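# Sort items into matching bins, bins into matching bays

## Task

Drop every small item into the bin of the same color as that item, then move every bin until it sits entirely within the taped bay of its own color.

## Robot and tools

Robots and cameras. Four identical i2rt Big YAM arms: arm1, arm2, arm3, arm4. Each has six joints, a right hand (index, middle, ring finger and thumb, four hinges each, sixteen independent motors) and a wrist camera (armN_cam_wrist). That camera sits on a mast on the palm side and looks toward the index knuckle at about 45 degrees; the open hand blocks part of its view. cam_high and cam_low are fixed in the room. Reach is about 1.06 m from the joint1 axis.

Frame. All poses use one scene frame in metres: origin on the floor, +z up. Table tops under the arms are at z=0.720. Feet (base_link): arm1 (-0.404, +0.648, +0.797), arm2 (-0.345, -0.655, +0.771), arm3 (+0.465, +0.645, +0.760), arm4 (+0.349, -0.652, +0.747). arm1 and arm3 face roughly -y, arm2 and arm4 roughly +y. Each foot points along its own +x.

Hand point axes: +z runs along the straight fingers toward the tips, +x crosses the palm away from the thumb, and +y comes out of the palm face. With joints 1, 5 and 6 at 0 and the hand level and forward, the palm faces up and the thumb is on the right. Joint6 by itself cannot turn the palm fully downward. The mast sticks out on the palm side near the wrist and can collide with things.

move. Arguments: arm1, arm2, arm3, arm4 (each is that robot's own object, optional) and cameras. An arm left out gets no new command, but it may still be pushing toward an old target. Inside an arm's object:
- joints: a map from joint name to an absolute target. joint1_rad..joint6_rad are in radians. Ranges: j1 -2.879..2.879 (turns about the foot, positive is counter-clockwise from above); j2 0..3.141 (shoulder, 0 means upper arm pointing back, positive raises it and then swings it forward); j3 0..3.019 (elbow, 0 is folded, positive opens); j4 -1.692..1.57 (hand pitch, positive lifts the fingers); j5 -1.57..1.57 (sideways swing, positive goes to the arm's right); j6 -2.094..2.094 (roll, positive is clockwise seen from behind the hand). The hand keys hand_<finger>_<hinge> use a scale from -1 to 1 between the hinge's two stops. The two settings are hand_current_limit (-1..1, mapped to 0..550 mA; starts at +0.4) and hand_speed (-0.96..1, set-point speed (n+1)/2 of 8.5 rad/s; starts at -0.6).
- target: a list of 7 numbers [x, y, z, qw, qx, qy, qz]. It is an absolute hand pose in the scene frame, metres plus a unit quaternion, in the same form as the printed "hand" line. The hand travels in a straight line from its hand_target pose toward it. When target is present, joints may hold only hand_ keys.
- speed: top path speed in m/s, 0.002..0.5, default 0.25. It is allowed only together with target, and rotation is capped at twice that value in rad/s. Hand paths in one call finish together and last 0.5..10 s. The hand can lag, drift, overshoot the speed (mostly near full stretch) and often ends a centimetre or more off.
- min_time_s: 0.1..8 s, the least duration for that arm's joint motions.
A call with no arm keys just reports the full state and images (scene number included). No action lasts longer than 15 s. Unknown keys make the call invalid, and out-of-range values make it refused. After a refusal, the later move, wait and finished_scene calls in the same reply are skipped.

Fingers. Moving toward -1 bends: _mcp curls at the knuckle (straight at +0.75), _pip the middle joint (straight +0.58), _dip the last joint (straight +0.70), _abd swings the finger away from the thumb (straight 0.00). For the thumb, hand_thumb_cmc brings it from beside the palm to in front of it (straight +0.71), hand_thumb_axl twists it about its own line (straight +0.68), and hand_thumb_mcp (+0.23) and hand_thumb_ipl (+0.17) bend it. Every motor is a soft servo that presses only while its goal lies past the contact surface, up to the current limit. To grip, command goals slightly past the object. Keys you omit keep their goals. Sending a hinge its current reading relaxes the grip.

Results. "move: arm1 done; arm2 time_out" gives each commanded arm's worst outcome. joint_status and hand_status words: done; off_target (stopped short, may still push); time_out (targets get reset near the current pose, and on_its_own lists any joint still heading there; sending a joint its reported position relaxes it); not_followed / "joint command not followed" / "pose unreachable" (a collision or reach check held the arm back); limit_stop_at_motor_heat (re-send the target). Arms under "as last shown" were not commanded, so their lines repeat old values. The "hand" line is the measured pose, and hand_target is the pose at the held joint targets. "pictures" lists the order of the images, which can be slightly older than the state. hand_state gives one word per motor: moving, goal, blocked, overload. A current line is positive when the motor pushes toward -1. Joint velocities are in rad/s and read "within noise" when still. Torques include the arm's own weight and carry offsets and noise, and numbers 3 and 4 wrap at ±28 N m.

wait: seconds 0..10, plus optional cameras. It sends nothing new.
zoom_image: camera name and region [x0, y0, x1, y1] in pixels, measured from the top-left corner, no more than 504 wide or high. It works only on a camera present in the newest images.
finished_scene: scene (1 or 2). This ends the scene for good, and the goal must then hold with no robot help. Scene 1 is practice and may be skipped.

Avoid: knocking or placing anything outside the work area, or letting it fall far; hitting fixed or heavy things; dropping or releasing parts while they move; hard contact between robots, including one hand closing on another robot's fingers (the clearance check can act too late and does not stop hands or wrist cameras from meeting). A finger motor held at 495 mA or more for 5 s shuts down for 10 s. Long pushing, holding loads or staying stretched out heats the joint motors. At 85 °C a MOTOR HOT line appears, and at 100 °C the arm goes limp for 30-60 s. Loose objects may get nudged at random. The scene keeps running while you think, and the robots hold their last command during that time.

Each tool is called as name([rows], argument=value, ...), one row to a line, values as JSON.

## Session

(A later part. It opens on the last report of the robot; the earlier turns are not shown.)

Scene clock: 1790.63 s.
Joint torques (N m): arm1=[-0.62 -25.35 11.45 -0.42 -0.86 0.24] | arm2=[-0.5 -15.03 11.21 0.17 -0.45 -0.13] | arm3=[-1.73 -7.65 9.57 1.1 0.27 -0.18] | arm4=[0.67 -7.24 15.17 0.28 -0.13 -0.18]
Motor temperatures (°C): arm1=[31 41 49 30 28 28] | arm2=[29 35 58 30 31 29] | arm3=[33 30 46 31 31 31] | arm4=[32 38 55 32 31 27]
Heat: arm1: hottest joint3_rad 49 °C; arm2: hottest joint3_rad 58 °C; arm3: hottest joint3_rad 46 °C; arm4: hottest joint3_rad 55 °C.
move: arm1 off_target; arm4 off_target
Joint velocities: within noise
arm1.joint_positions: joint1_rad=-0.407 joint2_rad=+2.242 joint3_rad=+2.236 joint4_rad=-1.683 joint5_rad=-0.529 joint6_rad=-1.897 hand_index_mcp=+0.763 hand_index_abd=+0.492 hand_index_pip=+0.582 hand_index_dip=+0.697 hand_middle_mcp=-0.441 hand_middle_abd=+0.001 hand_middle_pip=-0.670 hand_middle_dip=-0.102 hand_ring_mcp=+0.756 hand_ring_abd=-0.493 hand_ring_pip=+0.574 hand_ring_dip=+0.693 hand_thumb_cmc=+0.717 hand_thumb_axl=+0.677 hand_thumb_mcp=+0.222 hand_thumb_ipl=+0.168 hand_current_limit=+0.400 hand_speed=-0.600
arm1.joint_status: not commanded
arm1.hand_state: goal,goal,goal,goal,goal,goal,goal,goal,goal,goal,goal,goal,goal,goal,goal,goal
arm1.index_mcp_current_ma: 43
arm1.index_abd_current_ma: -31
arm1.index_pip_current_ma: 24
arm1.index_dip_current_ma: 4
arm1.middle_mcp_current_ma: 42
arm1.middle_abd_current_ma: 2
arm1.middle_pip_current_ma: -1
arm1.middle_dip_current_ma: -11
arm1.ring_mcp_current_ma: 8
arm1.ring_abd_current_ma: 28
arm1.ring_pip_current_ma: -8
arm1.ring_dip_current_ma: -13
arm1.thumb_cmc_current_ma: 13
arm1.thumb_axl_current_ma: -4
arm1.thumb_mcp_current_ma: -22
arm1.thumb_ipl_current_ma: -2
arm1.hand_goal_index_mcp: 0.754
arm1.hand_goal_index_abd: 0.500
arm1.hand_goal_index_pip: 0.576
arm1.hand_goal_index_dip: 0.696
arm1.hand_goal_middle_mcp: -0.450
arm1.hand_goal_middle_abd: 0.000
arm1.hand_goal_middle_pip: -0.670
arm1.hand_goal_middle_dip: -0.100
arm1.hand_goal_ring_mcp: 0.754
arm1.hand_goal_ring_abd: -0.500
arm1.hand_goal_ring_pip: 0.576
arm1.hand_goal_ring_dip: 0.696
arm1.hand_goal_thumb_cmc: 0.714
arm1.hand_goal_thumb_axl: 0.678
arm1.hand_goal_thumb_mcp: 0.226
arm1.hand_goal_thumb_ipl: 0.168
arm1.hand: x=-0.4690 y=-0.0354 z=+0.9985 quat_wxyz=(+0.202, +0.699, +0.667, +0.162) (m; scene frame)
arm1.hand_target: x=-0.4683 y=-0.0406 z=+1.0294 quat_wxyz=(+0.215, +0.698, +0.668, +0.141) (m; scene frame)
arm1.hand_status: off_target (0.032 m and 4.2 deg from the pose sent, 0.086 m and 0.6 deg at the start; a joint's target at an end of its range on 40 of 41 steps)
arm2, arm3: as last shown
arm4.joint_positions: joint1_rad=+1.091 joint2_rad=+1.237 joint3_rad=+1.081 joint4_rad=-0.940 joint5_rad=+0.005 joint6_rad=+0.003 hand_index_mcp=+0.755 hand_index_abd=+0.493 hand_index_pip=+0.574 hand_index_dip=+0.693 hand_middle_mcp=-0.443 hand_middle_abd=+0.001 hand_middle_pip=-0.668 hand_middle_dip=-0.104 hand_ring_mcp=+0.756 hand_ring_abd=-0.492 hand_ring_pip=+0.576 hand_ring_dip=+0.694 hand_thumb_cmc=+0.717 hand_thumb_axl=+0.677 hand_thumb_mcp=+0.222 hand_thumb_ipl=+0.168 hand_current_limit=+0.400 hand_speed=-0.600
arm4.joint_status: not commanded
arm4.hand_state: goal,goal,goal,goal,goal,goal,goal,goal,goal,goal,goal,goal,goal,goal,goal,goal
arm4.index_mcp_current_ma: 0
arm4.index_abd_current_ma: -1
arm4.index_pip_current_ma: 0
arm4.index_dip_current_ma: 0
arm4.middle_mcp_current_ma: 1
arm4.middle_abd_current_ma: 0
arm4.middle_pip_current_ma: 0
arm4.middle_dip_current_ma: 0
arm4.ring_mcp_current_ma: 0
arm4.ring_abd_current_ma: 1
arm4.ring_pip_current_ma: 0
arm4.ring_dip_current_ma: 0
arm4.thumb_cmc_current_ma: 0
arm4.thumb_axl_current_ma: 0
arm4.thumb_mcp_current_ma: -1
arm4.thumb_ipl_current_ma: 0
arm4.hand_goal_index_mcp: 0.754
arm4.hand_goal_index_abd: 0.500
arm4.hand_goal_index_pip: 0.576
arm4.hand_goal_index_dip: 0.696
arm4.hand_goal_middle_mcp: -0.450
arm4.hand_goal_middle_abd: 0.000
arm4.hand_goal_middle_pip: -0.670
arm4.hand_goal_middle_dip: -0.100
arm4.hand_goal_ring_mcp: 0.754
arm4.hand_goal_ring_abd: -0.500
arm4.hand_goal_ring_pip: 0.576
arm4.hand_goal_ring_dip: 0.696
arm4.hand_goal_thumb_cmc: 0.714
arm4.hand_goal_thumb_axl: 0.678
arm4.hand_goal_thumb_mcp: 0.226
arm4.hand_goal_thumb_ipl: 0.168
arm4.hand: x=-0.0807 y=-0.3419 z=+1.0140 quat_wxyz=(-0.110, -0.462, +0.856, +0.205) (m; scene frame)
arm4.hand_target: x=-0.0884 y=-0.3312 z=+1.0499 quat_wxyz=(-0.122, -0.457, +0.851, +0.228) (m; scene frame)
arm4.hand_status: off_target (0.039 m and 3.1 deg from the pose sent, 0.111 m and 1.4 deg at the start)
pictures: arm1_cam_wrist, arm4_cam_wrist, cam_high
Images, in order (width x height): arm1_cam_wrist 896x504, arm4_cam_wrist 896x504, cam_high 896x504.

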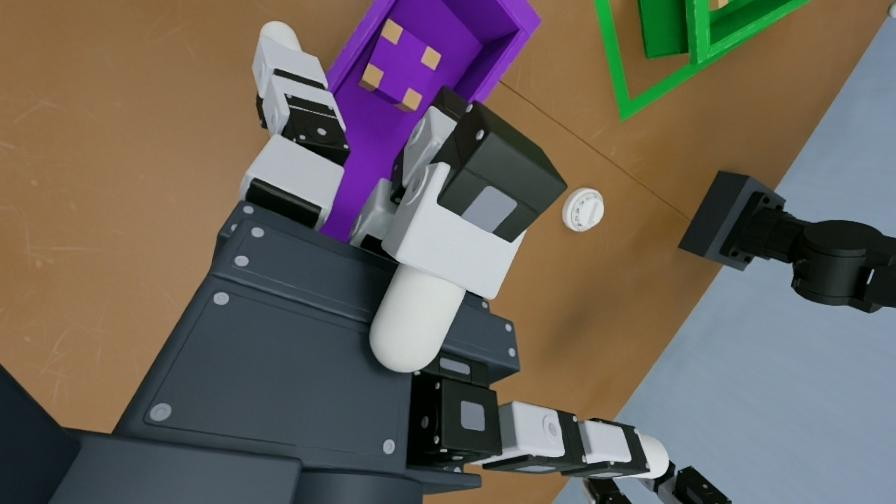

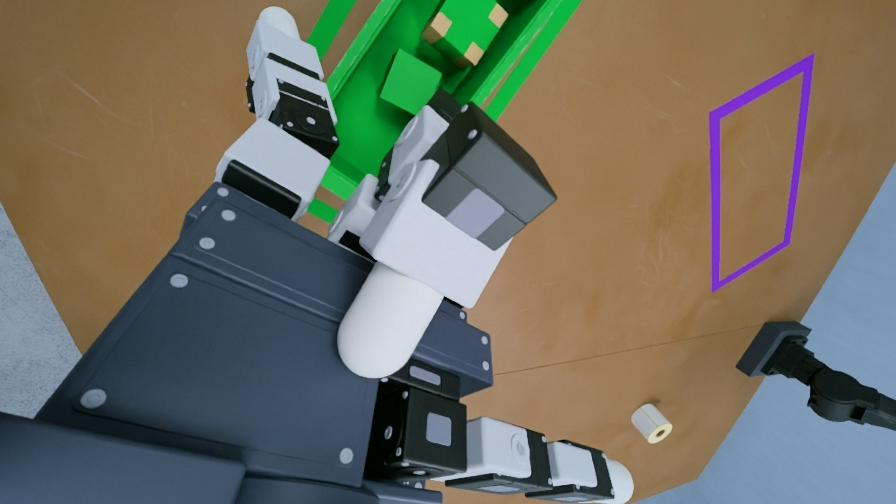

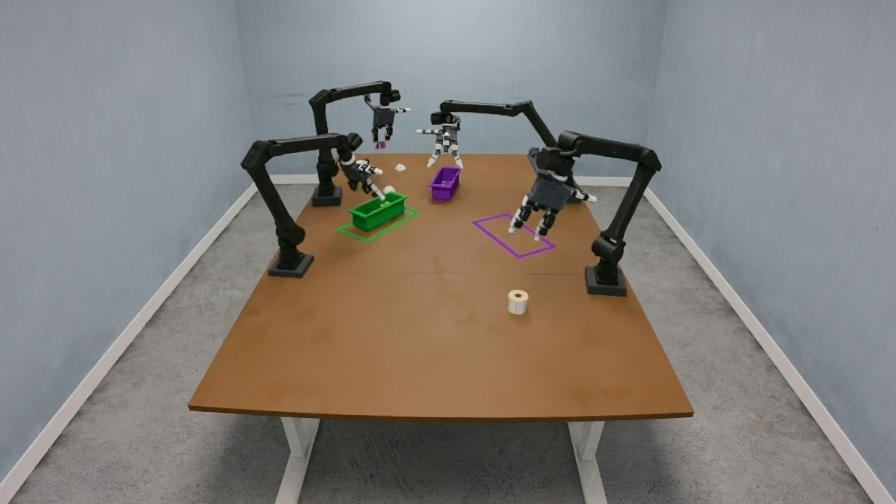

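move(arm1={"target": [-0.42, 0.25, 1.08, 0.1830, 0.6830, 0.6830, 0.1830], "speed": 0.3}, arm2={"target": [-0.56, -0.10, 1.08, 0.0, 0.0, 0.9848, 0.1736], "speed": 0.25})

move(arm2={"target": [-0.5275, 0.017, 1.0, 0.0, 0.0, 0.9848, 0.1736], "speed": 0.2}, cameras=["cam_high", "arm2_cam_wrist"])

zoom_image(camera="cam_high", region=[420, 110, 520, 210])

Scene clock: 1834.83 s.
Joint torques (N m): arm1=[-1.55 -14.74 8.02 -0.96 -0.61 -0.09] | arm2=[-1.44 -12.16 11.78 0.49 0.64 0.11] | arm3=[-1.49 -7.65 9.5 1.05 0.25 -0.19] | arm4=[0.62 -7.36 15.16 0.28 -0.12 -0.18]
Motor temperatures (°C): arm1=[31 41 53 30 28 28] | arm2=[29 35 58 30 31 29] | arm3=[33 30 46 31 31 31] | arm4=[32 36 70 32 31 27]
Heat: arm1: hottest joint3_rad 53 °C; arm2: hottest joint3_rad 58 °C; arm3: hottest joint3_rad 46 °C; arm4: hottest joint3_rad 70 °C.
move: arm1 off_target; arm2 off_target
Joint velocities: within noise
arm1.joint_positions: joint1_rad=-0.510 joint2_rad=+1.505 joint3_rad=+1.337 joint4_rad=-1.670 joint5_rad=-0.485 joint6_rad=-2.073 hand_index_mcp=+0.763 hand_index_abd=+0.493 hand_index_pip=+0.582 hand_index_dip=+0.697 hand_middle_mcp=-0.441 hand_middle_abd=+0.001 hand_middle_pip=-0.670 hand_middle_dip=-0.102 hand_ring_mcp=+0.756 hand_ring_abd=-0.493 hand_ring_pip=+0.574 hand_ring_dip=+0.693 hand_thumb_cmc=+0.717 hand_thumb_axl=+0.677 hand_thumb_mcp=+0.222 hand_thumb_ipl=+0.168 hand_current_limit=+0.400 hand_speed=-0.600
arm1.joint_status: not commanded
arm1.hand_state: goal,goal,goal,goal,goal,goal,goal,goal,goal,goal,goal,goal,goal,goal,goal,goal
arm1.index_mcp_current_ma: 43
arm1.index_abd_current_ma: -29
arm1.index_pip_current_ma: 24
arm1.index_dip_current_ma: 4
arm1.middle_mcp_current_ma: 42
arm1.middle_abd_current_ma: 2
arm1.middle_pip_current_ma: -1
arm1.middle_dip_current_ma: -11
arm1.ring_mcp_current_ma: 8
arm1.ring_abd_current_ma: 28
arm1.ring_pip_current_ma: -8
arm1.ring_dip_current_ma: -13
arm1.thumb_cmc_current_ma: 13
arm1.thumb_axl_current_ma: -4
arm1.thumb_mcp_current_ma: -22
arm1.thumb_ipl_current_ma: -2
arm1.hand_goal_index_mcp: 0.754
arm1.hand_goal_index_abd: 0.500
arm1.hand_goal_index_pip: 0.576
arm1.hand_goal_index_dip: 0.696
arm1.hand_goal_middle_mcp: -0.450
arm1.hand_goal_middle_abd: 0.000
arm1.hand_goal_middle_pip: -0.670
arm1.hand_goal_middle_dip: -0.100
arm1.hand_goal_ring_mcp: 0.754
arm1.hand_goal_ring_abd: -0.500
arm1.hand_goal_ring_pip: 0.576
arm1.hand_goal_ring_dip: 0.696
arm1.hand_goal_thumb_cmc: 0.714
arm1.hand_goal_thumb_axl: 0.678
arm1.hand_goal_thumb_mcp: 0.226
arm1.hand_goal_thumb_ipl: 0.168
arm1.hand: x=-0.4181 y=+0.2437 z=+1.0683 quat_wxyz=(+0.179, +0.685, +0.679, +0.193) (m; scene frame)
arm1.hand_target: x=-0.4197 y=+0.2499 z=+1.0797 quat_wxyz=(+0.183, +0.683, +0.683, +0.183) (m; scene frame)
arm1.hand_status: off_target (0.013 m and 1.4 deg from the pose sent, 0.301 m and 4.2 deg at the start)
arm2.joint_positions: joint1_rad=+0.392 joint2_rad=+1.514 joint3_rad=+1.483 joint4_rad=-1.259 joint5_rad=+0.159 joint6_rad=+0.480 hand_index_mcp=+0.747 hand_index_abd=-0.143 hand_index_pip=+0.570 hand_index_dip=+0.694 hand_middle_mcp=-0.442 hand_middle_abd=+0.000 hand_middle_pip=-0.669 hand_middle_dip=-0.103 hand_ring_mcp=+0.766 hand_ring_abd=+0.146 hand_ring_pip=+0.580 hand_ring_dip=+0.697 hand_thumb_cmc=+0.717 hand_thumb_axl=+0.677 hand_thumb_mcp=+0.223 hand_thumb_ipl=+0.168 hand_current_limit=+0.400 hand_speed=-0.400
arm2.joint_status: not commanded
arm2.hand_state: goal,blocked,goal,goal,goal,goal,goal,goal,goal,blocked,goal,goal,goal,goal,goal,goal
arm2.index_mcp_current_ma: -15
arm2.index_abd_current_ma: 385
arm2.index_pip_current_ma: -12
arm2.index_dip_current_ma: -4
arm2.middle_mcp_current_ma: 18
arm2.middle_abd_current_ma: 0
arm2.middle_pip_current_ma: 1
arm2.middle_dip_current_ma: -4
arm2.ring_mcp_current_ma: 29
arm2.ring_abd_current_ma: -385
arm2.ring_pip_current_ma: 8
arm2.ring_dip_current_ma: 1
arm2.thumb_cmc_current_ma: 5
arm2.thumb_axl_current_ma: -1
arm2.thumb_mcp_current_ma: -6
arm2.thumb_ipl_current_ma: 0
arm2.hand_goal_index_mcp: 0.754
arm2.hand_goal_index_abd: -0.300
arm2.hand_goal_index_pip: 0.576
arm2.hand_goal_index_dip: 0.696
arm2.hand_goal_middle_mcp: -0.450
arm2.hand_goal_middle_abd: 0.000
arm2.hand_goal_middle_pip: -0.670
arm2.hand_goal_middle_dip: -0.100
arm2.hand_goal_ring_mcp: 0.754
arm2.hand_goal_ring_abd: 0.300
arm2.hand_goal_ring_pip: 0.576
arm2.hand_goal_ring_dip: 0.696
arm2.hand_goal_thumb_cmc: 0.714
arm2.hand_goal_thumb_axl: 0.678
arm2.hand_goal_thumb_mcp: 0.226
arm2.hand_goal_thumb_ipl: 0.168
arm2.hand: x=-0.5600 y=-0.1143 z=+1.0680 quat_wxyz=(+0.002, -0.011, +0.986, +0.165) (m; scene frame)
arm2.hand_target: x=-0.5598 y=-0.1008 z=+1.0799 quat_wxyz=(+0.000, +0.000, +0.985, +0.174) (m; scene frame)
arm2.hand_status: off_target (0.019 m and 1.6 deg from the pose sent, 0.388 m and 119.7 deg at the start)
arm3, arm4: as last shown
arm4.hand_target: x=-0.0884 y=-0.3312 z=+1.0499 quat_wxyz=(-0.122, -0.457, +0.851, +0.229) (m; scene frame)
pictures: none

Scene clock: 1836.43 s.
Joint torques (N m): arm1=[-1.49 -14.68 8.02 -0.98 -0.61 -0.09] | arm2=[-0.5 -16.15 11.6 1.35 0.15 -0.1] | arm3=[-1.67 -7.53 9.57 0.96 0.25 -0.19] | arm4=[0.62 -7.3 15.2 0.27 -0.12 -0.18]
Motor temperatures (°C): arm1=[31 41 52 30 28 28] | arm2=[29 35 58 30 31 29] | arm3=[33 30 46 31 31 31] | arm4=[32 35 70 32 31 27]
Heat: arm1: hottest joint3_rad 52 °C; arm2: hottest joint3_rad 58 °C; arm3: hottest joint3_rad 46 °C; arm4: hottest joint3_rad 70 °C.
move: arm2 off_target
Joint velocities: within noise
arm1, arm4: as last shown
arm2.joint_positions: joint1_rad=+0.240 joint2_rad=+1.765 joint3_rad=+1.594 joint4_rad=-1.114 joint5_rad=+0.123 joint6_rad=+0.356 hand_index_mcp=+0.747 hand_index_abd=-0.143 hand_index_pip=+0.570 hand_index_dip=+0.694 hand_middle_mcp=-0.442 hand_middle_abd=+0.000 hand_middle_pip=-0.669 hand_middle_dip=-0.103 hand_ring_mcp=+0.766 hand_ring_abd=+0.146 hand_ring_pip=+0.580 hand_ring_dip=+0.697 hand_thumb_cmc=+0.717 hand_thumb_axl=+0.677 hand_thumb_mcp=+0.223 hand_thumb_ipl=+0.168 hand_current_limit=+0.400 hand_speed=-0.400
arm2.joint_status: not commanded
arm2.hand_state: goal,blocked,goal,goal,goal,goal,goal,goal,goal,blocked,goal,goal,goal,goal,goal,goal
arm2.index_mcp_current_ma: -15
arm2.index_abd_current_ma: 385
arm2.index_pip_current_ma: -12
arm2.index_dip_current_ma: -4
arm2.middle_mcp_current_ma: 18
arm2.middle_abd_current_ma: 0
arm2.middle_pip_current_ma: 1
arm2.middle_dip_current_ma: -4
arm2.ring_mcp_current_ma: 29
arm2.ring_abd_current_ma: -385
arm2.ring_pip_current_ma: 8
arm2.ring_dip_current_ma: 1
arm2.thumb_cmc_current_ma: 5
arm2.thumb_axl_current_ma: -1
arm2.thumb_mcp_current_ma: -6
arm2.thumb_ipl_current_ma: 0
arm2.hand_goal_index_mcp: 0.754
arm2.hand_goal_index_abd: -0.300
arm2.hand_goal_index_pip: 0.576
arm2.hand_goal_index_dip: 0.696
arm2.hand_goal_middle_mcp: -0.450
arm2.hand_goal_middle_abd: 0.000
arm2.hand_goal_middle_pip: -0.670
arm2.hand_goal_middle_dip: -0.100
arm2.hand_goal_ring_mcp: 0.754
arm2.hand_goal_ring_abd: 0.300
arm2.hand_goal_ring_pip: 0.576
arm2.hand_goal_ring_dip: 0.696
arm2.hand_goal_thumb_cmc: 0.714
arm2.hand_goal_thumb_axl: 0.678
arm2.hand_goal_thumb_mcp: 0.226
arm2.hand_goal_thumb_ipl: 0.168
arm2.hand: x=-0.5237 y=-0.0023 z=+0.9913 quat_wxyz=(+0.006, +0.001, +0.987, +0.160) (m; scene frame)
arm2.hand_target: x=-0.5272 y=+0.0159 z=+1.0002 quat_wxyz=(+0.000, +0.000, +0.985, +0.174) (m; scene frame)
arm2.hand_status: off_target (0.022 m and 1.8 deg from the pose sent, 0.151 m and 1.6 deg at the start)
arm3.joint_positions: joint1_rad=+0.692 joint2_rad=+1.110 joint3_rad=+1.392 joint4_rad=-1.504 joint5_rad=+0.227 joint6_rad=+1.980 hand_index_mcp=+0.754 hand_index_abd=+0.039 hand_index_pip=+0.575 hand_index_dip=+0.697 hand_middle_mcp=-0.441 hand_middle_abd=+0.001 hand_middle_pip=-0.670 hand_middle_dip=-0.103 hand_ring_mcp=+0.754 hand_ring_abd=-0.037 hand_ring_pip=+0.578 hand_ring_dip=+0.697 hand_thumb_cmc=+0.715 hand_thumb_axl=+0.677 hand_thumb_mcp=+0.223 hand_thumb_ipl=+0.168 hand_current_limit=+0.400 hand_speed=-0.800
arm3.joint_status: not commanded
arm3.hand_state: goal,goal,goal,goal,goal,goal,goal,goal,goal,goal,goal,goal,goal,goal,goal,goal
arm3.index_mcp_current_ma: 0
arm3.index_abd_current_ma: -5
arm3.index_pip_current_ma: -7
arm3.index_dip_current_ma: 3
arm3.middle_mcp_current_ma: 45
arm3.middle_abd_current_ma: 3
arm3.middle_pip_current_ma: 0
arm3.middle_dip_current_ma: -13
arm3.ring_mcp_current_ma: -2
arm3.ring_abd_current_ma: 14
arm3.ring_pip_current_ma: 10
arm3.ring_dip_current_ma: 4
arm3.thumb_cmc_current_ma: 6
arm3.thumb_axl_current_ma: -4
arm3.thumb_mcp_current_ma: -19
arm3.thumb_ipl_current_ma: -2
arm3.hand_goal_index_mcp: 0.754
arm3.hand_goal_index_abd: 0.040
arm3.hand_goal_index_pip: 0.576
arm3.hand_goal_index_dip: 0.696
arm3.hand_goal_middle_mcp: -0.450
arm3.hand_goal_middle_abd: 0.000
arm3.hand_goal_middle_pip: -0.670
arm3.hand_goal_middle_dip: -0.100
arm3.hand_goal_ring_mcp: 0.754
arm3.hand_goal_ring_abd: -0.040
arm3.hand_goal_ring_pip: 0.576
arm3.hand_goal_ring_dip: 0.696
arm3.hand_goal_thumb_cmc: 0.714
arm3.hand_goal_thumb_axl: 0.678
arm3.hand_goal_thumb_mcp: 0.226
arm3.hand_goal_thumb_ipl: 0.168
arm3.hand: x=+0.5365 y=+0.3297 z=+1.1352 quat_wxyz=(+0.160, +0.726, -0.655, +0.133) (m; scene frame)
arm3.hand_target: x=+0.5386 y=+0.3303 z=+1.1415 quat_wxyz=(+0.163, +0.730, -0.648, +0.143) (m; scene frame)
arm3.hand_status: not commanded
pictures: arm2_cam_wrist, cam_high
Images, in order (width x height): arm2_cam_wrist 896x504, cam_high 896x504.

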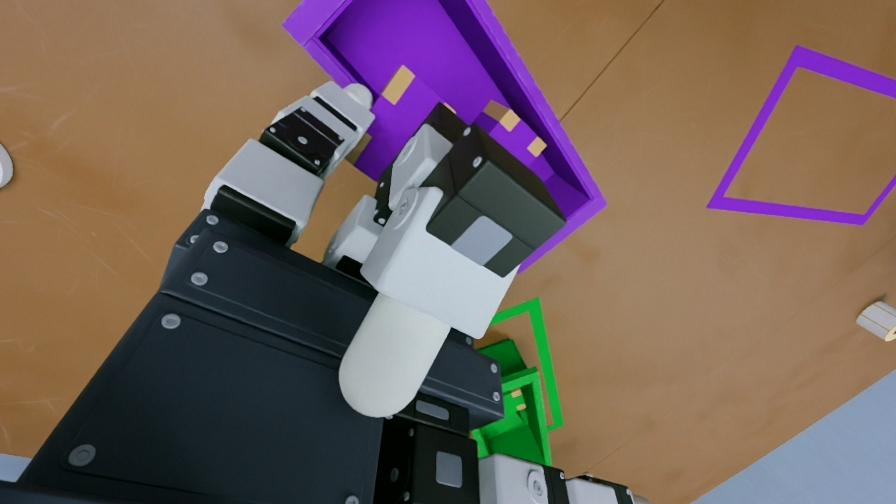

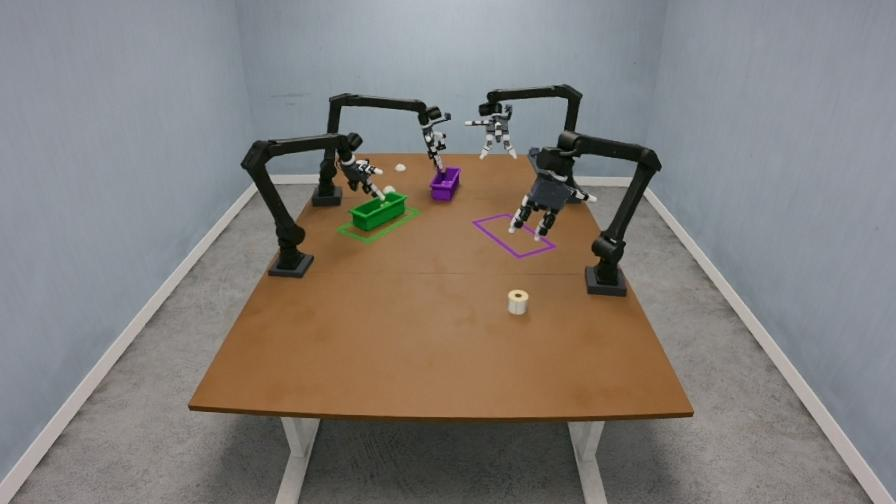

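Scaled by 5.040 from the camera's 896x504 image, which has a finer 1280x720 frame.

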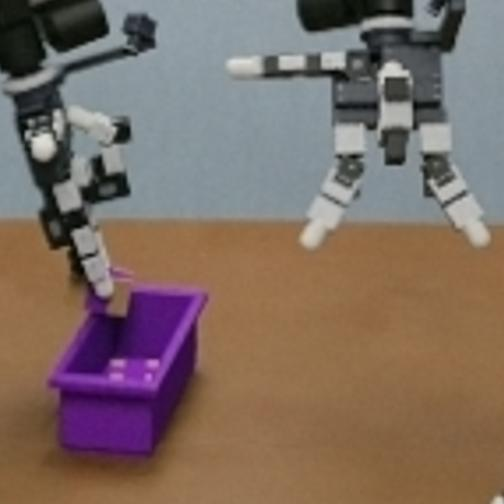

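move(arm2={"target": [-0.530, 0.040, 0.965, 0.0, 0.0, 0.9848, 0.1736], "speed": 0.15}, cameras=["cam_high", "arm2_cam_wrist"])

zoom_image(camera="cam_high", region=[420, 150, 480, 210])

Scene clock: 1876.77 s.
Joint torques (N m): arm1=[-1.44 -14.74 8.02 -0.95 -0.62 -0.08] | arm2=[-0.85 -15.5 10.65 1.33 0.07 -0.11] | arm3=[-1.61 -7.65 9.5 1.07 0.29 -0.18] | arm4=[0.62 -7.36 15.19 0.29 -0.12 -0.18]
Motor temperatures (°C): arm1=[31 40 48 30 28 28] | arm2=[29 34 55 30 31 29] | arm3=[33 30 46 31 31 31] | arm4=[32 35 75 32 31 27]
Heat: arm1: hottest joint3_rad 48 °C; arm2: hottest joint3_rad 55 °C; arm3: hottest joint3_rad 46 °C; arm4: hottest joint3_rad 75 °C.
move: arm2 off_target
Joint velocities: within noise
arm1, arm3, arm4: as last shown
arm2.joint_positions: joint1_rad=+0.232 joint2_rad=+1.823 joint3_rad=+1.622 joint4_rad=-1.049 joint5_rad=+0.121 joint6_rad=+0.348 hand_index_mcp=+0.744 hand_index_abd=-0.143 hand_index_pip=+0.569 hand_index_dip=+0.693 hand_middle_mcp=-0.442 hand_middle_abd=+0.000 hand_middle_pip=-0.669 hand_middle_dip=-0.103 hand_ring_mcp=+0.759 hand_ring_abd=+0.146 hand_ring_pip=+0.579 hand_ring_dip=+0.699 hand_thumb_cmc=+0.717 hand_thumb_axl=+0.677 hand_thumb_mcp=+0.223 hand_thumb_ipl=+0.168 hand_current_limit=+0.400 hand_speed=-0.400
arm2.joint_status: not commanded
arm2.hand_state: goal,blocked,goal,goal,goal,goal,goal,goal,goal,blocked,goal,goal,goal,goal,goal,goal
arm2.index_mcp_current_ma: -23
arm2.index_abd_current_ma: 385
arm2.index_pip_current_ma: -14
arm2.index_dip_current_ma: -4
arm2.middle_mcp_current_ma: 18
arm2.middle_abd_current_ma: 0
arm2.middle_pip_current_ma: 1
arm2.middle_dip_current_ma: -4
arm2.ring_mcp_current_ma: 10
arm2.ring_abd_current_ma: -385
arm2.ring_pip_current_ma: 5
arm2.ring_dip_current_ma: 6
arm2.thumb_cmc_current_ma: 5
arm2.thumb_axl_current_ma: -1
arm2.thumb_mcp_current_ma: -6
arm2.thumb_ipl_current_ma: 0
arm2.hand_goal_index_mcp: 0.754
arm2.hand_goal_index_abd: -0.300
arm2.hand_goal_index_pip: 0.576
arm2.hand_goal_index_dip: 0.696
arm2.hand_goal_middle_mcp: -0.450
arm2.hand_goal_middle_abd: 0.000
arm2.hand_goal_middle_pip: -0.670
arm2.hand_goal_middle_dip: -0.100
arm2.hand_goal_ring_mcp: 0.754
arm2.hand_goal_ring_abd: 0.300
arm2.hand_goal_ring_pip: 0.576
arm2.hand_goal_ring_dip: 0.696
arm2.hand_goal_thumb_cmc: 0.714
arm2.hand_goal_thumb_axl: 0.678
arm2.hand_goal_thumb_mcp: 0.226
arm2.hand_goal_thumb_ipl: 0.168
arm2.hand: x=-0.5284 y=+0.0234 z=+0.9760 quat_wxyz=(+0.001, +0.001, +0.985, +0.175) (m; scene frame)
arm2.hand_target: x=-0.5295 y=+0.0390 z=+0.9649 quat_wxyz=(+0.000, +0.000, +0.985, +0.174) (m; scene frame)
arm2.hand_status: off_target (0.020 m and 0.3 deg from the pose sent, 0.050 m and 1.8 deg at the start)
pictures: arm2_cam_wrist, cam_high
Images, in order (width x height): arm2_cam_wrist 896x504, cam_high 896x504.

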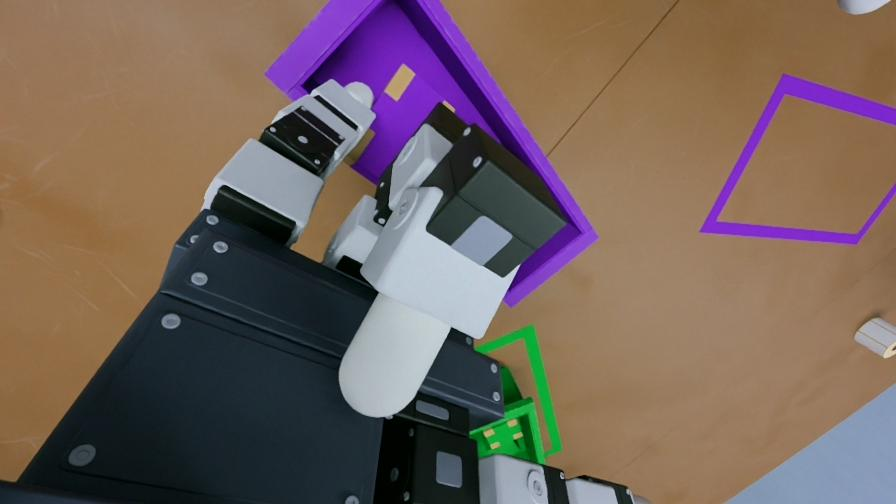

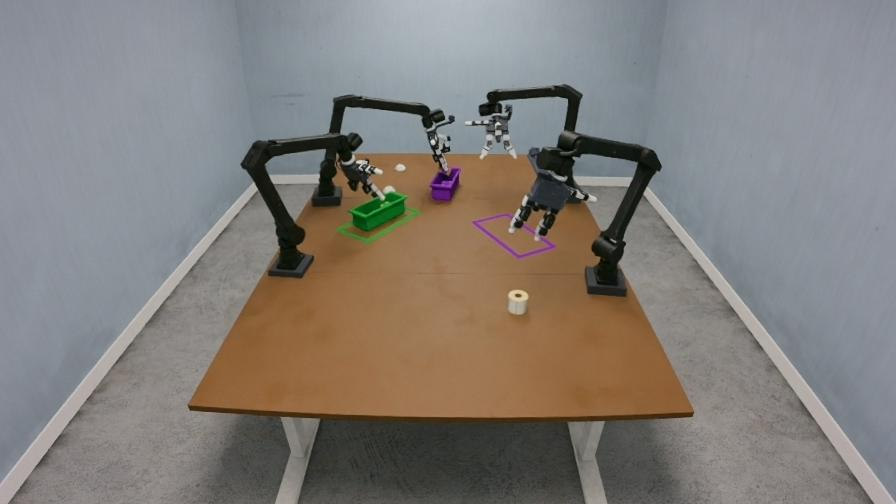

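Scaled by 8.400 from the camera's 896x504 image, which has a finer 1280x720 frame.

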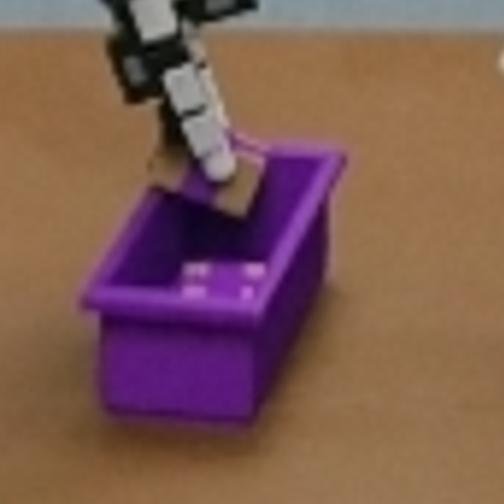

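move(arm2={"target": [-0.527, 0.057, 0.945, 0.0, 0.0, 0.9848, 0.1736], "speed": 0.12}, cameras=["cam_high", "arm2_cam_wrist"])

zoom_image(camera="cam_high", region=[420, 150, 480, 210])

Scene clock: 1895.57 s.
Joint torques (N m): arm1=[-1.49 -14.74 8.02 -0.98 -0.62 -0.09] | arm2=[-0.85 -18.84 10.74 1.26 0.19 -0.09] | arm3=[-1.67 -7.88 9.47 0.96 0.28 -0.21] | arm4=[0.62 -7.36 15.17 0.31 -0.12 -0.18]
Motor temperatures (°C): arm1=[31 40 47 30 28 28] | arm2=[29 34 55 30 31 29] | arm3=[33 30 45 31 31 31] | arm4=[32 35 76 32 31 27]
Heat: arm1: hottest joint3_rad 47 °C; arm2: hottest joint3_rad 55 °C; arm3: hottest joint3_rad 45 °C; arm4: hottest joint3_rad 76 °C.
move: arm2 off_target
Joint velocities: within noise
arm1, arm3, arm4: as last shown
arm2.joint_positions: joint1_rad=+0.219 joint2_rad=+1.900 joint3_rad=+1.646 joint4_rad=-1.015 joint5_rad=+0.115 joint6_rad=+0.333 hand_index_mcp=+0.746 hand_index_abd=-0.143 hand_index_pip=+0.574 hand_index_dip=+0.696 hand_middle_mcp=-0.442 hand_middle_abd=+0.000 hand_middle_pip=-0.669 hand_middle_dip=-0.103 hand_ring_mcp=+0.764 hand_ring_abd=+0.146 hand_ring_pip=+0.582 hand_ring_dip=+0.704 hand_thumb_cmc=+0.717 hand_thumb_axl=+0.677 hand_thumb_mcp=+0.223 hand_thumb_ipl=+0.168 hand_current_limit=+0.400 hand_speed=-0.400
arm2.joint_status: not commanded
arm2.hand_state: goal,blocked,goal,goal,goal,goal,goal,goal,goal,blocked,goal,goal,goal,goal,goal,goal
arm2.index_mcp_current_ma: -18
arm2.index_abd_current_ma: 385
arm2.index_pip_current_ma: -4
arm2.index_dip_current_ma: 0
arm2.middle_mcp_current_ma: 18
arm2.middle_abd_current_ma: 0
arm2.middle_pip_current_ma: 1
arm2.middle_dip_current_ma: -4
arm2.ring_mcp_current_ma: 24
arm2.ring_abd_current_ma: -385
arm2.ring_pip_current_ma: 11
arm2.ring_dip_current_ma: 17
arm2.thumb_cmc_current_ma: 5
arm2.thumb_axl_current_ma: -1
arm2.thumb_mcp_current_ma: -6
arm2.thumb_ipl_current_ma: 0
arm2.hand_goal_index_mcp: 0.754
arm2.hand_goal_index_abd: -0.300
arm2.hand_goal_index_pip: 0.576
arm2.hand_goal_index_dip: 0.696
arm2.hand_goal_middle_mcp: -0.450
arm2.hand_goal_middle_abd: 0.000
arm2.hand_goal_middle_pip: -0.670
arm2.hand_goal_middle_dip: -0.100
arm2.hand_goal_ring_mcp: 0.754
arm2.hand_goal_ring_abd: 0.300
arm2.hand_goal_ring_pip: 0.576
arm2.hand_goal_ring_dip: 0.696
arm2.hand_goal_thumb_cmc: 0.714
arm2.hand_goal_thumb_axl: 0.678
arm2.hand_goal_thumb_mcp: 0.226
arm2.hand_goal_thumb_ipl: 0.168
arm2.hand: x=-0.5278 y=+0.0429 z=+0.9399 quat_wxyz=(+0.004, +0.000, +0.986, +0.165) (m; scene frame)
arm2.hand_target: x=-0.5267 y=+0.0565 z=+0.9451 quat_wxyz=(+0.000, +0.000, +0.985, +0.174) (m; scene frame)
arm2.hand_status: off_target (0.015 m and 1.1 deg from the pose sent, 0.046 m and 0.3 deg at the start)
pictures: arm2_cam_wrist, cam_high
Images, in order (width x height): arm2_cam_wrist 896x504, cam_high 896x504.

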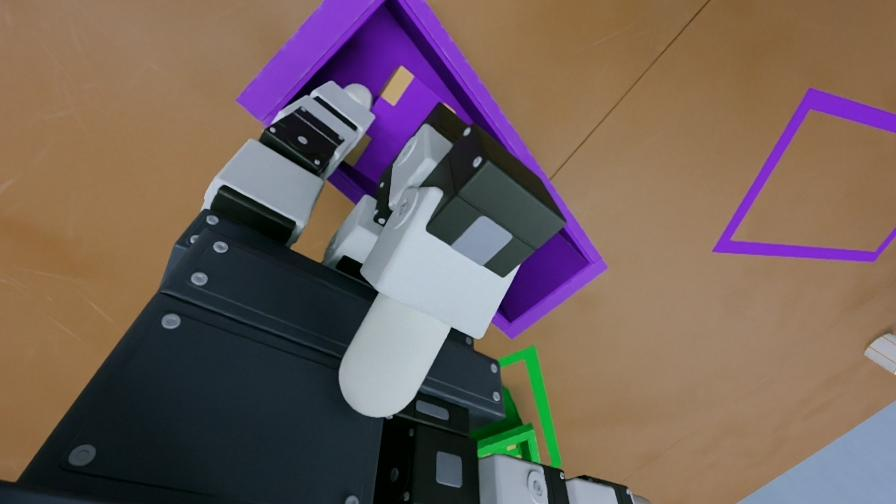

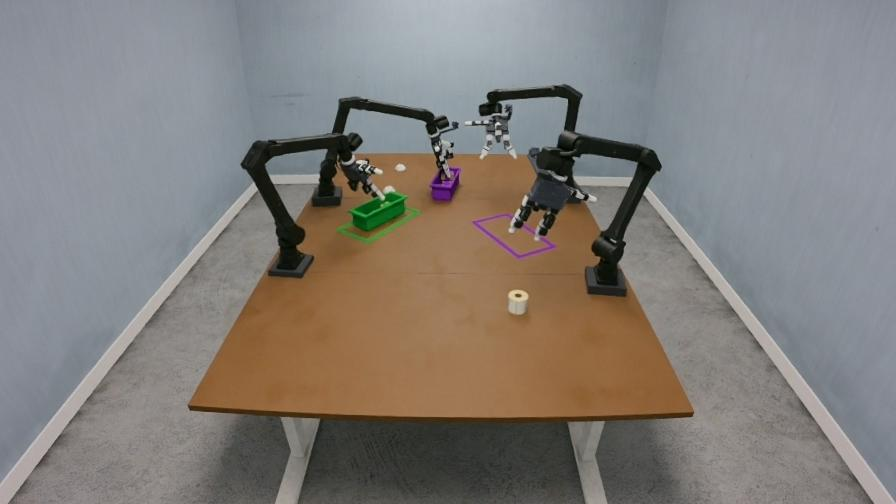

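Scaled by 8.400 from the camera's 896x504 image, which has a finer 1280x720 frame.

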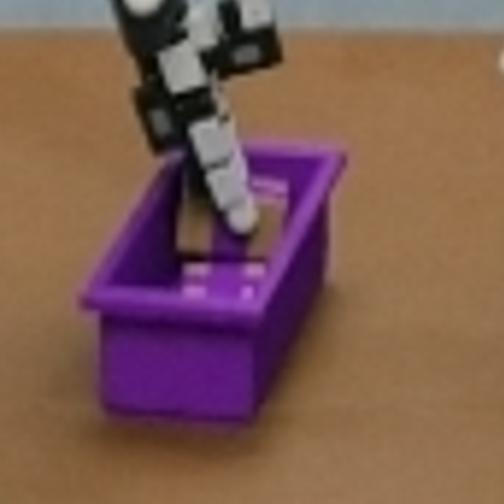

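move(arm2={"target": [-0.527, 0.054, 0.903, 0.0, 0.0, 0.9848, 0.1736], "speed": 0.1})

move(arm2={"joints": {"hand_index_abd": 0.04, "hand_ring_abd": -0.04, "hand_speed": -0.8}})

move(arm2={"target": [-0.527, 0.054, 1.03, 0.0, 0.0, 0.9848, 0.1736], "speed": 0.15}, cameras=["cam_high", "arm2_cam_wrist"])

zoom_image(camera="cam_high", region=[420, 150, 480, 210])

Scene clock: 1903.60 s.
Joint torques (N m): arm1=[-1.49 -14.74 8.03 -0.98 -0.61 -0.09] | arm2=[-0.85 -18.2 7.86 1.69 0.23 -0.05] | arm3=[-1.73 -8 9.43 1.03 0.27 -0.19] | arm4=[0.62 -7.41 15.17 0.31 -0.12 -0.18]
Motor temperatures (°C): arm1=[31 39 47 30 28 28] | arm2=[29 34 55 30 31 29] | arm3=[33 30 45 31 31 31] | arm4=[32 35 76 32 31 27]
Heat: arm1: hottest joint3_rad 47 °C; arm2: hottest joint3_rad 55 °C; arm3: hottest joint3_rad 45 °C; arm4: hottest joint3_rad 76 °C.
move: arm2 off_target
Joint velocities: within noise
arm1, arm3, arm4: as last shown
arm2.joint_positions: joint1_rad=+0.219 joint2_rad=+1.919 joint3_rad=+1.604 joint4_rad=-0.925 joint5_rad=+0.115 joint6_rad=+0.333 hand_index_mcp=+0.746 hand_index_abd=-0.143 hand_index_pip=+0.574 hand_index_dip=+0.696 hand_middle_mcp=-0.442 hand_middle_abd=+0.000 hand_middle_pip=-0.669 hand_middle_dip=-0.103 hand_ring_mcp=+0.764 hand_ring_abd=+0.146 hand_ring_pip=+0.582 hand_ring_dip=+0.704 hand_thumb_cmc=+0.717 hand_thumb_axl=+0.677 hand_thumb_mcp=+0.223 hand_thumb_ipl=+0.168 hand_current_limit=+0.400 hand_speed=-0.400
arm2.joint_status: not commanded
arm2.hand_state: goal,blocked,goal,goal,goal,goal,goal,goal,goal,blocked,goal,goal,goal,goal,goal,goal
arm2.index_mcp_current_ma: -18
arm2.index_abd_current_ma: 385
arm2.index_pip_current_ma: -4
arm2.index_dip_current_ma: 0
arm2.middle_mcp_current_ma: 18
arm2.middle_abd_current_ma: 0
arm2.middle_pip_current_ma: 1
arm2.middle_dip_current_ma: -4
arm2.ring_mcp_current_ma: 25
arm2.ring_abd_current_ma: -385
arm2.ring_pip_current_ma: 11
arm2.ring_dip_current_ma: 17
arm2.thumb_cmc_current_ma: 5
arm2.thumb_axl_current_ma: -1
arm2.thumb_mcp_current_ma: -6
arm2.thumb_ipl_current_ma: 0
arm2.hand_goal_index_mcp: 0.754
arm2.hand_goal_index_abd: -0.300
arm2.hand_goal_index_pip: 0.576
arm2.hand_goal_index_dip: 0.696
arm2.hand_goal_middle_mcp: -0.450
arm2.hand_goal_middle_abd: 0.000
arm2.hand_goal_middle_pip: -0.670
arm2.hand_goal_middle_dip: -0.100
arm2.hand_goal_ring_mcp: 0.754
arm2.hand_goal_ring_abd: 0.300
arm2.hand_goal_ring_pip: 0.576
arm2.hand_goal_ring_dip: 0.696
arm2.hand_goal_thumb_cmc: 0.714
arm2.hand_goal_thumb_axl: 0.678
arm2.hand_goal_thumb_mcp: 0.226
arm2.hand_goal_thumb_ipl: 0.168
arm2.hand: x=-0.5298 y=+0.0486 z=+0.9183 quat_wxyz=(-0.001, +0.001, +0.984, +0.179) (m; scene frame)
arm2.hand_target: x=-0.5268 y=+0.0535 z=+0.9030 quat_wxyz=(+0.000, +0.000, +0.985, +0.174) (m; scene frame)
arm2.hand_status: off_target (0.016 m and 0.6 deg from the pose sent, 0.039 m and 1.1 deg at the start)
pictures: none

Scene clock: 1904.43 s.
Joint torques (N m): arm1=[-1.44 -14.68 8.03 -0.98 -0.61 -0.09] | arm2=[-0.56 -18.61 7.92 1.65 0.2 -0.11] | arm3=[-1.67 -7.94 9.48 1.02 0.3 -0.18] | arm4=[0.62 -7.3 15.17 0.28 -0.13 -0.18]
Motor temperatures (°C): arm1=[31 39 47 30 28 28] | arm2=[29 34 55 30 31 29] | arm3=[33 30 45 31 31 31] | arm4=[32 35 77 32 31 27]
Heat: arm1: hottest joint3_rad 47 °C; arm2: hottest joint3_rad 55 °C; arm3: hottest joint3_rad 45 °C; arm4: hottest joint3_rad 77 °C.
move: arm2 done
Joint velocities: within noise
arm1, arm3, arm4: as last shown
arm2.joint_positions: joint1_rad=+0.217 joint2_rad=+1.919 joint3_rad=+1.604 joint4_rad=-0.925 joint5_rad=+0.115 joint6_rad=+0.333 hand_index_mcp=+0.754 hand_index_abd=+0.037 hand_index_pip=+0.574 hand_index_dip=+0.696 hand_middle_mcp=-0.442 hand_middle_abd=+0.000 hand_middle_pip=-0.669 hand_middle_dip=-0.103 hand_ring_mcp=+0.762 hand_ring_abd=-0.023 hand_ring_pip=+0.580 hand_ring_dip=+0.700 hand_thumb_cmc=+0.717 hand_thumb_axl=+0.677 hand_thumb_mcp=+0.223 hand_thumb_ipl=+0.168 hand_current_limit=+0.400 hand_speed=-0.800
arm2.joint_status: all done
arm2.hand_state: goal,goal,goal,goal,goal,goal,goal,goal,goal,goal,goal,goal,goal,goal,goal,goal
arm2.index_mcp_current_ma: 0
arm2.index_abd_current_ma: -5
arm2.index_pip_current_ma: -3
arm2.index_dip_current_ma: 0
arm2.middle_mcp_current_ma: 18
arm2.middle_abd_current_ma: 0
arm2.middle_pip_current_ma: 1
arm2.middle_dip_current_ma: -4
arm2.ring_mcp_current_ma: 18
arm2.ring_abd_current_ma: 36
arm2.ring_pip_current_ma: 8
arm2.ring_dip_current_ma: 6
arm2.thumb_cmc_current_ma: 5
arm2.thumb_axl_current_ma: -1
arm2.thumb_mcp_current_ma: -6
arm2.thumb_ipl_current_ma: 0
arm2.hand_goal_index_mcp: 0.754
arm2.hand_goal_index_abd: 0.040
arm2.hand_goal_index_pip: 0.576
arm2.hand_goal_index_dip: 0.696
arm2.hand_goal_middle_mcp: -0.450
arm2.hand_goal_middle_abd: 0.000
arm2.hand_goal_middle_pip: -0.670
arm2.hand_goal_middle_dip: -0.100
arm2.hand_goal_ring_mcp: 0.754
arm2.hand_goal_ring_abd: -0.040
arm2.hand_goal_ring_pip: 0.576
arm2.hand_goal_ring_dip: 0.696
arm2.hand_goal_thumb_cmc: 0.714
arm2.hand_goal_thumb_axl: 0.678
arm2.hand_goal_thumb_mcp: 0.226
arm2.hand_goal_thumb_ipl: 0.168
arm2.hand: x=-0.5287 y=+0.0489 z=+0.9183 quat_wxyz=(-0.001, +0.001, +0.984, +0.179) (m; scene frame)
arm2.hand_target: x=-0.5269 y=+0.0535 z=+0.9030 quat_wxyz=(+0.000, +0.000, +0.985, +0.174) (m; scene frame)
arm2.hand_status: not commanded
pictures: none

Scene clock: 1906.13 s.
Joint torques (N m): arm1=[-1.49 -14.74 8.02 -0.96 -0.62 -0.09] | arm2=[-0.97 -20.19 11.3 0.65 0.21 -0.08] | arm3=[-1.61 -7.47 9.43 1.07 0.31 -0.19] | arm4=[0.5 -7.36 15.19 0.31 -0.13 -0.18]
Motor temperatures (°C): arm1=[31 39 47 30 28 28] | arm2=[29 34 55 30 31 29] | arm3=[33 30 45 31 31 31] | arm4=[32 35 77 32 31 27]
Heat: arm1: hottest joint3_rad 47 °C; arm2: hottest joint3_rad 55 °C; arm3: hottest joint3_rad 45 °C; arm4: hottest joint3_rad 77 °C.
move: arm2 off_target
Joint velocities: within noise
arm1, arm3, arm4: as last shown
arm2.joint_positions: joint1_rad=+0.217 joint2_rad=+1.884 joint3_rad=+1.803 joint4_rad=-1.207 joint5_rad=+0.115 joint6_rad=+0.333 hand_index_mcp=+0.754 hand_index_abd=+0.037 hand_index_pip=+0.574 hand_index_dip=+0.696 hand_middle_mcp=-0.442 hand_middle_abd=+0.000 hand_middle_pip=-0.669 hand_middle_dip=-0.103 hand_ring_mcp=+0.754 hand_ring_abd=-0.037 hand_ring_pip=+0.578 hand_ring_dip=+0.699 hand_thumb_cmc=+0.717 hand_thumb_axl=+0.677 hand_thumb_mcp=+0.223 hand_thumb_ipl=+0.168 hand_current_limit=+0.400 hand_speed=-0.800
arm2.joint_status: not commanded
arm2.hand_state: goal,goal,goal,goal,goal,goal,goal,goal,goal,goal,goal,goal,goal,goal,goal,goal
arm2.index_mcp_current_ma: 0
arm2.index_abd_current_ma: -5
arm2.index_pip_current_ma: -3
arm2.index_dip_current_ma: 0
arm2.middle_mcp_current_ma: 18
arm2.middle_abd_current_ma: 0
arm2.middle_pip_current_ma: 1
arm2.middle_dip_current_ma: -4
arm2.ring_mcp_current_ma: 0
arm2.ring_abd_current_ma: 4
arm2.ring_pip_current_ma: 3
arm2.ring_dip_current_ma: 5
arm2.thumb_cmc_current_ma: 5
arm2.thumb_axl_current_ma: -1
arm2.thumb_mcp_current_ma: -6
arm2.thumb_ipl_current_ma: 0
arm2.hand_goal_index_mcp: 0.754
arm2.hand_goal_index_abd: 0.040
arm2.hand_goal_index_pip: 0.576
arm2.hand_goal_index_dip: 0.696
arm2.hand_goal_middle_mcp: -0.450
arm2.hand_goal_middle_abd: 0.000
arm2.hand_goal_middle_pip: -0.670
arm2.hand_goal_middle_dip: -0.100
arm2.hand_goal_ring_mcp: 0.754
arm2.hand_goal_ring_abd: -0.040
arm2.hand_goal_ring_pip: 0.576
arm2.hand_goal_ring_dip: 0.696
arm2.hand_goal_thumb_cmc: 0.714
arm2.hand_goal_thumb_axl: 0.678
arm2.hand_goal_thumb_mcp: 0.226
arm2.hand_goal_thumb_ipl: 0.168
arm2.hand: x=-0.5273 y=+0.0440 z=+1.0055 quat_wxyz=(+0.007, +0.000, +0.988, +0.156) (m; scene frame)
arm2.hand_target: x=-0.5267 y=+0.0530 z=+1.0300 quat_wxyz=(+0.000, +0.000, +0.985, +0.174) (m; scene frame)
arm2.hand_status: off_target (0.026 m and 2.1 deg from the pose sent, 0.112 m and 0.6 deg at the start)
pictures: arm2_cam_wrist, cam_high
Images, in order (width x height): arm2_cam_wrist 896x504, cam_high 896x504.

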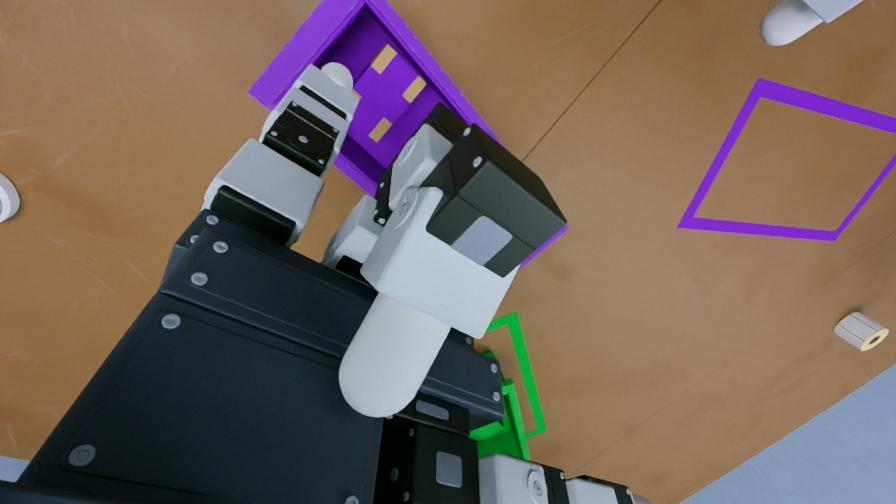

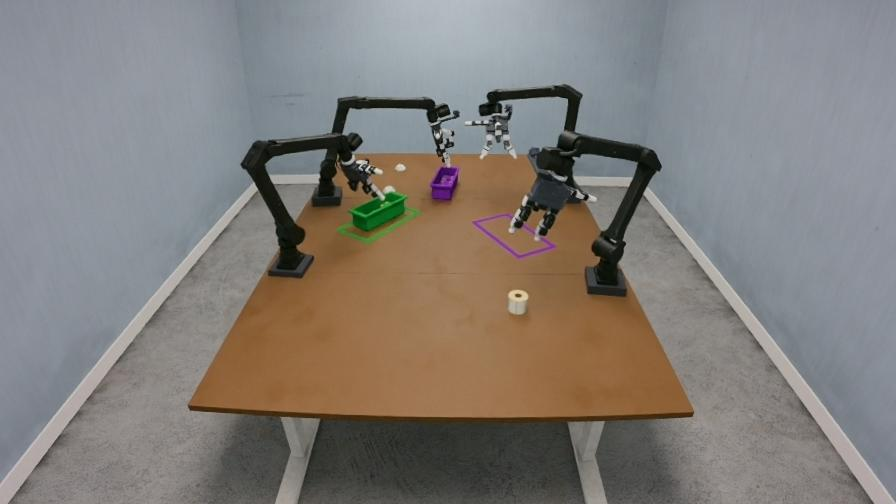

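Scaled by 8.400 from the camera's 896x504 image, which has a finer 1280x720 frame.

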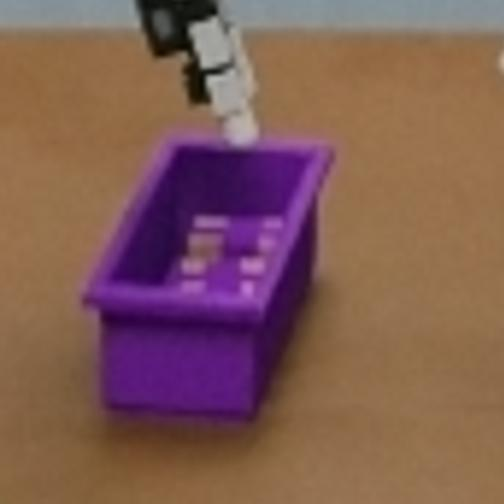

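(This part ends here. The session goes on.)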